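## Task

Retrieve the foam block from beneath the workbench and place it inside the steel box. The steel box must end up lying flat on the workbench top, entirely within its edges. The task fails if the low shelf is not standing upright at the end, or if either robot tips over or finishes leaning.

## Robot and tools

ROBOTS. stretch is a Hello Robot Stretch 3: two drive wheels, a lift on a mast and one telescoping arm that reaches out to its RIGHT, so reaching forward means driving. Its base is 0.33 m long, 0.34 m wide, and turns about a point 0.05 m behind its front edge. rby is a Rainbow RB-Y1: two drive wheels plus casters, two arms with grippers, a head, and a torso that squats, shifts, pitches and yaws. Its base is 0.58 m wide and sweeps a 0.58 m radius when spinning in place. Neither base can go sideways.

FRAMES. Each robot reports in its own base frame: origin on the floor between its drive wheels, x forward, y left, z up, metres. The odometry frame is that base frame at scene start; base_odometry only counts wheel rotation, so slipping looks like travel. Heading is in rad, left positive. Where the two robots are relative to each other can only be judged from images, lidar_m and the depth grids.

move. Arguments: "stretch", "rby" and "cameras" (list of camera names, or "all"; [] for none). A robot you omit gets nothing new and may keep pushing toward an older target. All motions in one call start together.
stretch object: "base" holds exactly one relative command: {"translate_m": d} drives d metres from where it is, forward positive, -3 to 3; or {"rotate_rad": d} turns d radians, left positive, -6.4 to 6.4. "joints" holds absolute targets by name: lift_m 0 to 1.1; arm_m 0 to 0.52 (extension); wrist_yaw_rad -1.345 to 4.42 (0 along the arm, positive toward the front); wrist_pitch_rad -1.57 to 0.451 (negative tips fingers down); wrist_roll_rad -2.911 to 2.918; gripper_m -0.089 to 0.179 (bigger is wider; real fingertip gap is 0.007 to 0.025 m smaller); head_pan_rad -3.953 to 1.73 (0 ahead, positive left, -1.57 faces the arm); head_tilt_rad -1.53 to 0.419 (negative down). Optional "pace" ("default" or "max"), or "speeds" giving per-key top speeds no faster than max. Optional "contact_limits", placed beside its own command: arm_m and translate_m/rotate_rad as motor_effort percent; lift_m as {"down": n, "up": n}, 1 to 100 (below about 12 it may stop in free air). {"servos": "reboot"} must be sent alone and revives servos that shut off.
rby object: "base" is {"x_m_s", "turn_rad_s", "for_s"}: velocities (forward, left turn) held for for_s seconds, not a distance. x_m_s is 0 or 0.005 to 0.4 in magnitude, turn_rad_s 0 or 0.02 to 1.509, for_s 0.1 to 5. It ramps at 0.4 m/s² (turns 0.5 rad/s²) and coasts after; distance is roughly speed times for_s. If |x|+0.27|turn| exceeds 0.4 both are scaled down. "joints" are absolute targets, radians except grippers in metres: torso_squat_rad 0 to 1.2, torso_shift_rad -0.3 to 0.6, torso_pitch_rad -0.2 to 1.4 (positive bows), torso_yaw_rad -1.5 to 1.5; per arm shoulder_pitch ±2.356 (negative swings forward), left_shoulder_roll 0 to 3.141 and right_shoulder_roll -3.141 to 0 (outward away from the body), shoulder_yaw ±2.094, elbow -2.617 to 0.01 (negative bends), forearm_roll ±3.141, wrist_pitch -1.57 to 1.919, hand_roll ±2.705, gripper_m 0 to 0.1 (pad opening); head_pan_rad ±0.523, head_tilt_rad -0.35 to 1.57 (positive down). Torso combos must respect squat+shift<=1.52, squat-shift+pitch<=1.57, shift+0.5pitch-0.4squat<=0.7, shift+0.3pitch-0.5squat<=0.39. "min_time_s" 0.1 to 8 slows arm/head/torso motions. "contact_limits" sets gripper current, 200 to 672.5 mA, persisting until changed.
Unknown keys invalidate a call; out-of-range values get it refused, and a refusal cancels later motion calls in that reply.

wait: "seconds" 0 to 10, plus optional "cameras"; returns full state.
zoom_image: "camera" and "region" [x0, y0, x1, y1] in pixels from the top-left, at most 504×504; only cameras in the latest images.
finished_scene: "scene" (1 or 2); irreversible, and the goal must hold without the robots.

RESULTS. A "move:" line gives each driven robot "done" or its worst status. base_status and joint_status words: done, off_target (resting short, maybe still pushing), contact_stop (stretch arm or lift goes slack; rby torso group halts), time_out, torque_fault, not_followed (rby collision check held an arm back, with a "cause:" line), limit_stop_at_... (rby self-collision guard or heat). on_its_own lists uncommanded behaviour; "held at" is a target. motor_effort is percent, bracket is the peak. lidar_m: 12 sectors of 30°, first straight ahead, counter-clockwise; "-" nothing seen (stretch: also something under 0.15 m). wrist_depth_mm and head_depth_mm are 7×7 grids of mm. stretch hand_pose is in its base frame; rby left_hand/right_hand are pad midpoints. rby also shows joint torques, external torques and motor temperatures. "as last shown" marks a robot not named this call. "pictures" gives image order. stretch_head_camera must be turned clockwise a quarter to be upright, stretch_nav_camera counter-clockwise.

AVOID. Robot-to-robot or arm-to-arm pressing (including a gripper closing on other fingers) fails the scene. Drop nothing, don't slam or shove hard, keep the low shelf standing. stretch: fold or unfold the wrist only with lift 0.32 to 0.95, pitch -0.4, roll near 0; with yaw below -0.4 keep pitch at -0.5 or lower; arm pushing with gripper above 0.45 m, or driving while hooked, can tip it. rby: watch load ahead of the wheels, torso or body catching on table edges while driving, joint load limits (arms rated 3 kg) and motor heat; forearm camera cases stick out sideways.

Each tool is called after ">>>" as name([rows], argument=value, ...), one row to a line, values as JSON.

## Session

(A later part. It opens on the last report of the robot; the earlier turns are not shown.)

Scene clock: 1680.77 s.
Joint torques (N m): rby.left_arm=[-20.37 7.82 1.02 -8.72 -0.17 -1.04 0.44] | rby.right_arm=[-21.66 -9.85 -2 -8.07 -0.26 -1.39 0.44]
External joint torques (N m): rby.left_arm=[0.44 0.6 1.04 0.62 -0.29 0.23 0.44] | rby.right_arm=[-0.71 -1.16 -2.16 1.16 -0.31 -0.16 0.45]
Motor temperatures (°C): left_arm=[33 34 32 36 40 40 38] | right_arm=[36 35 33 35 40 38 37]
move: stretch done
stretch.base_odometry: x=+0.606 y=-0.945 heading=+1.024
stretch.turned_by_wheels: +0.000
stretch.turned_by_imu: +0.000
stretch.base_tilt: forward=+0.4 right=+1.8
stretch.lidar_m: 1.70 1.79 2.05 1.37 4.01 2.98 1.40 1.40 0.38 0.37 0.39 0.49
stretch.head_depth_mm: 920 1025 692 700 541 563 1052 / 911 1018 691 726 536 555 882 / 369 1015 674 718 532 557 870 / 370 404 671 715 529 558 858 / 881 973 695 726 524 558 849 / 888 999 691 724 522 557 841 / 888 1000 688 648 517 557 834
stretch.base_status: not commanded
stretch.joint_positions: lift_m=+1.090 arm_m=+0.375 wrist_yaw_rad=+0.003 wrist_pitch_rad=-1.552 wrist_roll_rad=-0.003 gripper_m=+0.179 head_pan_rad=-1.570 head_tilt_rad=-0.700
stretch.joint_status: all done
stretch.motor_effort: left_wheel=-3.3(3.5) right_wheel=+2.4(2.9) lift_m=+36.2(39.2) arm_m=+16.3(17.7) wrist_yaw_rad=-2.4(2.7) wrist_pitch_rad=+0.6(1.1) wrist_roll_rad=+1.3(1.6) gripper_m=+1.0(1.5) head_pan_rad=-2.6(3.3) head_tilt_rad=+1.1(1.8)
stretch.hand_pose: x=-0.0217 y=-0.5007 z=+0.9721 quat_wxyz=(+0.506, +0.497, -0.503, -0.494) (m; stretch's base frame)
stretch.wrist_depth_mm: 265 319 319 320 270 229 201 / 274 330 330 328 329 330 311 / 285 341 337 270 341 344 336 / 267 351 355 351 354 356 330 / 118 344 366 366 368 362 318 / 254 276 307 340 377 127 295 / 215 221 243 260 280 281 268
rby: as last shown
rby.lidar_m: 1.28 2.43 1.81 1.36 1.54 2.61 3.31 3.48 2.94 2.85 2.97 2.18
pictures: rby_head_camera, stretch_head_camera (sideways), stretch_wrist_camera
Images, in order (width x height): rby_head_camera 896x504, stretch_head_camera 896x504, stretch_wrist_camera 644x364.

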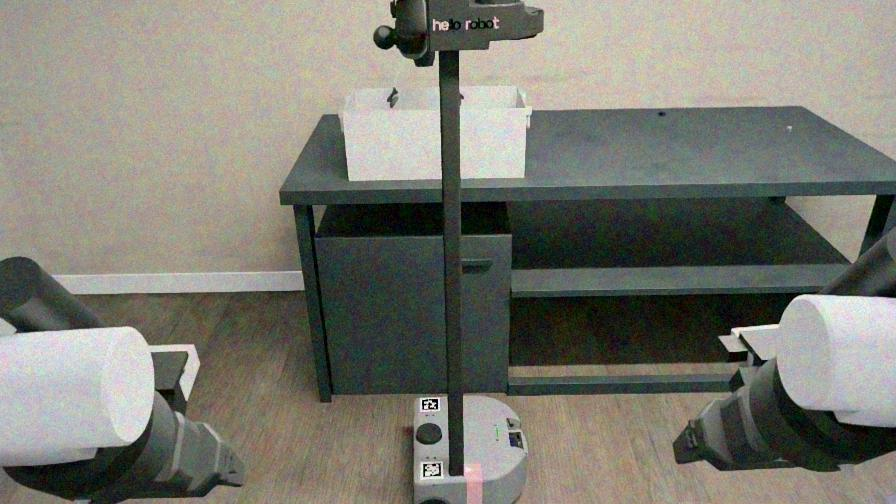

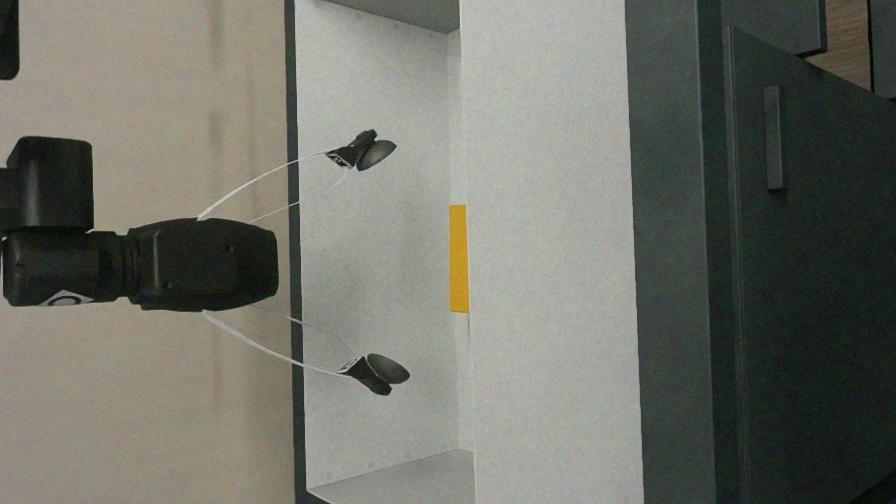

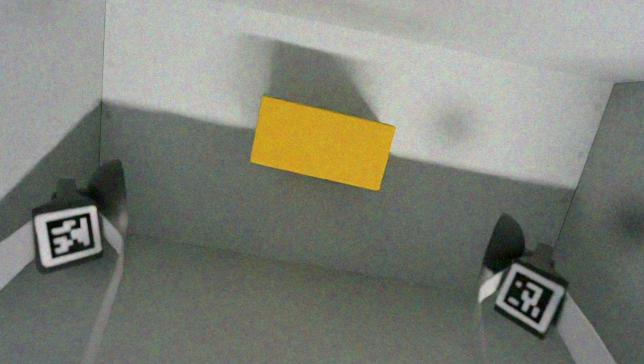

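>>> move(stretch={"joints": {"wrist_pitch_rad": -0.9, "arm_m": 0.2}}, cameras=["stretch_head_camera"])

>>> move(stretch={"joints": {"wrist_pitch_rad": -0.1}}, cameras=[])

>>> move(stretch={"joints": {"arm_m": 0.02}}, cameras=["stretch_head_camera", "rby_head_camera", "stretch_wrist_camera"])

>>> zoom_image(camera="rby_head_camera", region=[270, 60, 600, 230])

Scene clock: 1699.30 s.
Joint torques (N m): rby.left_arm=[-20.67 7.69 0.75 -8.77 -0.18 -1.05 0.44] | rby.right_arm=[-21.64 -9.67 -1.71 -8.1 -0.29 -1.46 0.53]
External joint torques (N m): rby.left_arm=[0.14 0.46 0.76 0.57 -0.3 0.22 0.43] | rby.right_arm=[-0.69 -0.98 -1.87 1.12 -0.34 -0.23 0.54]
Motor temperatures (°C): left_arm=[33 34 32 36 40 39 38] | right_arm=[36 35 33 35 40 38 37]
move: stretch done
stretch.base_odometry: x=+0.606 y=-0.945 heading=+1.024
stretch.turned_by_wheels: +0.000
stretch.turned_by_imu: +0.001
stretch.base_tilt: forward=+0.3 right=+1.8
stretch.lidar_m: 1.70 1.79 2.05 1.37 4.00 3.00 1.39 1.39 0.38 0.37 0.39 0.49
stretch.head_depth_mm: 895 1041 694 701 540 570 1051 / - 1056 678 724 538 557 878 / - 1033 662 721 532 557 867 / - - 312 716 529 557 860 / 897 985 668 725 525 556 856 / 895 1003 677 721 520 559 842 / 890 998 688 648 519 560 835
stretch.base_status: not commanded
stretch.joint_positions: lift_m=+1.090 arm_m=+0.200 wrist_yaw_rad=+0.003 wrist_pitch_rad=-0.914 wrist_roll_rad=-0.003 gripper_m=+0.179 head_pan_rad=-1.570 head_tilt_rad=-0.700
stretch.joint_status: all done
stretch.motor_effort: left_wheel=-3.3(3.6) right_wheel=+2.5(2.9) lift_m=+36.3(36.5) arm_m=-20.7(25.0) wrist_yaw_rad=-2.2(3.3) wrist_pitch_rad=+3.2(5.7) wrist_roll_rad=+1.4(1.6) gripper_m=+0.2(1.5) head_pan_rad=-2.1(3.5) head_tilt_rad=+0.8(1.8)
stretch.hand_pose: x=-0.0212 y=-0.4822 z=+1.0110 quat_wxyz=(+0.636, +0.314, -0.633, -0.311) (m; stretch's base frame)
stretch.wrist_depth_mm: 261 273 273 539 556 573 591 / 274 331 317 295 278 276 548 / 283 389 406 364 347 318 299 / 263 396 412 425 428 409 334 / 118 371 380 323 407 398 323 / 302 355 364 373 381 127 299 / 323 336 343 351 359 361 269
rby: as last shown
rby.lidar_m: 1.28 2.44 1.82 1.36 1.54 2.60 3.31 3.49 2.95 2.85 2.96 2.17
rby.motor_effort: left_wheel=+3(5) right_wheel=-2(2)
pictures: stretch_head_camera (sideways)
Images, in order (width x height): stretch_head_camera 896x504.

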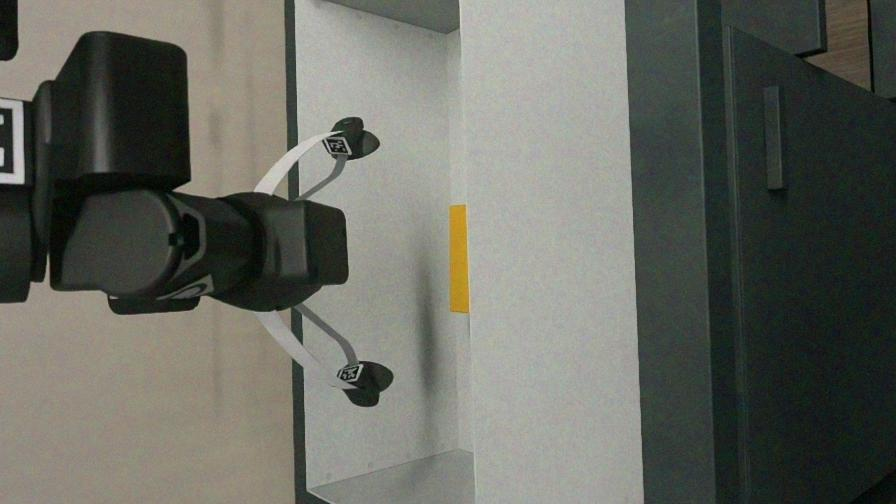

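Scene clock: 1700.57 s.
Joint torques (N m): rby.left_arm=[-20.54 7.57 0.8 -8.78 -0.18 -1.08 0.36] | rby.right_arm=[-21.49 -9.61 -1.82 -8.04 -0.25 -1.49 0.52]
External joint torques (N m): rby.left_arm=[0.27 0.35 0.81 0.56 -0.3 0.19 0.35] | rby.right_arm=[-0.54 -0.91 -1.98 1.18 -0.31 -0.26 0.53]
Motor temperatures (°C): left_arm=[33 34 32 36 40 39 38] | right_arm=[36 35 33 35 40 38 37]
move: stretch done
stretch.base_odometry: x=+0.606 y=-0.945 heading=+1.024
stretch.turned_by_wheels: +0.000
stretch.turned_by_imu: +0.000
stretch.base_tilt: forward=+0.4 right=+1.9
stretch.lidar_m: 1.70 1.78 2.05 1.37 4.00 3.01 1.39 1.39 0.38 0.37 0.39 0.49
stretch.head_depth_mm: 894 1043 693 700 542 562 1050 / - 1051 694 722 536 557 878 / - 1055 690 719 533 556 869 / - - 684 717 528 556 858 / 894 1006 697 728 524 556 850 / 877 1004 694 725 521 558 840 / 890 999 688 649 518 558 832
stretch.base_status: not commanded
stretch.joint_positions: lift_m=+1.090 arm_m=+0.200 wrist_yaw_rad=+0.003 wrist_pitch_rad=-0.124 wrist_roll_rad=-0.003 gripper_m=+0.179 head_pan_rad=-1.570 head_tilt_rad=-0.700
stretch.joint_status: all done
stretch.motor_effort: left_wheel=-2.7(3.7) right_wheel=+2.4(3.0) lift_m=+36.4(36.5) arm_m=-21.9(22.2) wrist_yaw_rad=-2.6(2.9) wrist_pitch_rad=+4.9(6.8) wrist_roll_rad=+1.5(1.6) gripper_m=-0.6(2.0) head_pan_rad=-3.1(3.3) head_tilt_rad=+1.1(1.3)
stretch.hand_pose: x=-0.0208 y=-0.5963 z=+1.1731 quat_wxyz=(+0.707, +0.045, -0.704, -0.043) (m; stretch's base frame)
stretch.wrist_depth_mm: 626 615 605 588 576 567 559 / 658 639 638 621 614 608 598 / 700 691 669 653 642 630 621 / 733 721 707 698 687 662 645 / 117 749 756 750 723 691 700 / 830 635 694 729 761 126 728 / 517 535 566 591 620 612 667
rby: as last shown
rby.lidar_m: 1.27 2.42 1.82 1.37 1.54 2.60 3.32 3.48 2.94 2.85 2.96 2.18
rby.motor_effort: left_wheel=+3(4) right_wheel=-1(1)
pictures: none
No camera images: "cameras" was empty.

Scene clock: 1703.13 s.
Joint torques (N m): rby.left_arm=[-20.53 7.53 0.85 -8.58 -0.15 -1.08 0.4] | rby.right_arm=[-21.69 -9.56 -1.69 -8.15 -0.31 -1.47 0.52]
External joint torques (N m): rby.left_arm=[0.28 0.31 0.87 0.76 -0.27 0.19 0.39] | rby.right_arm=[-0.73 -0.86 -1.85 1.08 -0.36 -0.23 0.53]
Motor temperatures (°C): left_arm=[33 34 32 36 40 39 38] | right_arm=[36 35 33 35 40 38 37]
move: stretch done
stretch.base_odometry: x=+0.606 y=-0.945 heading=+1.024
stretch.turned_by_wheels: +0.000
stretch.turned_by_imu: +0.001
stretch.base_tilt: forward=+0.4 right=+1.9
stretch.lidar_m: 1.70 1.79 2.05 1.36 3.97 2.98 1.40 1.39 0.38 0.37 0.39 0.49
stretch.head_depth_mm: - - - - 544 570 1049 / - - - - 552 558 881 / - - - - 563 556 868 / - - - - 530 557 859 / 898 1010 684 726 525 558 849 / 891 969 690 722 521 559 842 / 889 985 691 647 518 557 833
stretch.base_status: not commanded
stretch.joint_positions: lift_m=+1.090 arm_m=+0.020 wrist_yaw_rad=+0.003 wrist_pitch_rad=-0.123 wrist_roll_rad=-0.003 gripper_m=+0.179 head_pan_rad=-1.570 head_tilt_rad=-0.700
stretch.joint_status: all done
stretch.motor_effort: left_wheel=-2.9(3.5) right_wheel=+2.4(2.9) lift_m=+36.3(36.5) arm_m=-22.1(24.1) wrist_yaw_rad=-2.1(2.9) wrist_pitch_rad=+4.7(5.0) wrist_roll_rad=+1.1(1.6) gripper_m=+0.0(1.6) head_pan_rad=-2.1(3.8) head_tilt_rad=+0.1(1.6)
stretch.hand_pose: x=-0.0208 y=-0.4163 z=+1.1733 quat_wxyz=(+0.707, +0.045, -0.704, -0.043) (m; stretch's base frame)
stretch.wrist_depth_mm: 810 789 777 765 741 738 712 / 853 816 817 811 795 767 757 / 900 874 860 843 827 812 796 / 918 931 927 894 884 859 849 / 117 444 876 912 934 877 894 / - 459 460 454 460 126 899 / 341 481 502 485 474 439 662
rby: as last shown
rby.lidar_m: 1.27 2.43 1.81 1.38 1.54 2.61 3.31 3.49 2.93 2.85 2.96 2.16
rby.motor_effort: left_wheel=+3(4) right_wheel=-1(2)
pictures: rby_head_camera, stretch_head_camera (sideways), stretch_wrist_camera
Images, in order (width x height): rby_head_camera 896x504, stretch_head_camera 896x504, stretch_wrist_camera 644x364.

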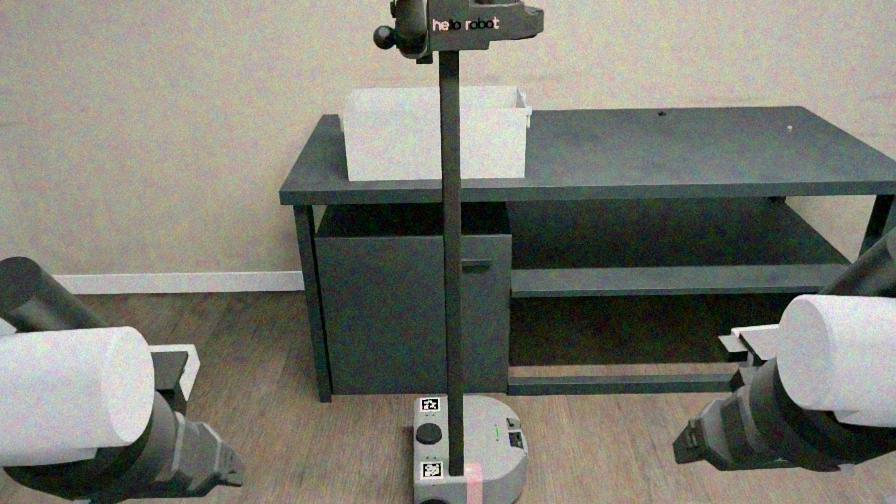

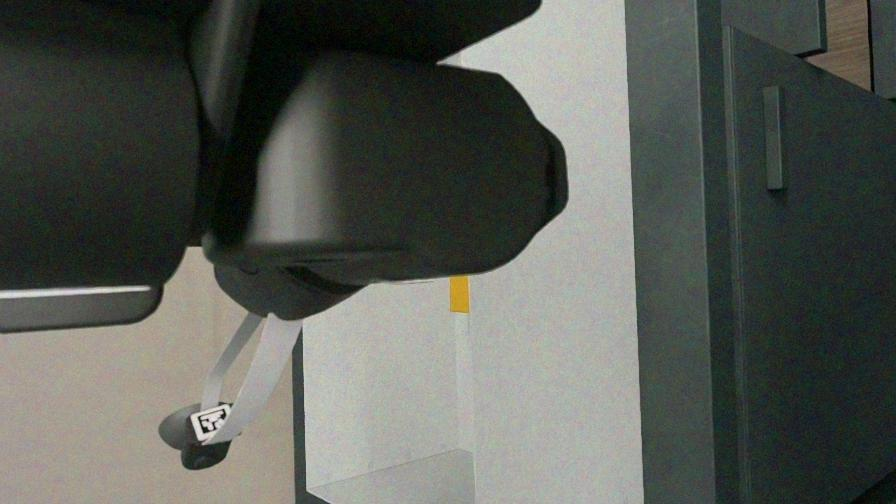

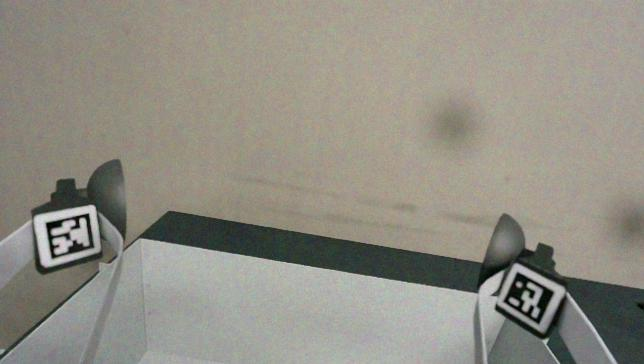

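Scaled by 1.527.

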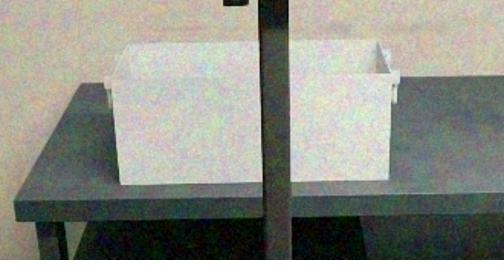

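>>> finished_scene(scene=1)

The scene is finished: the task was done.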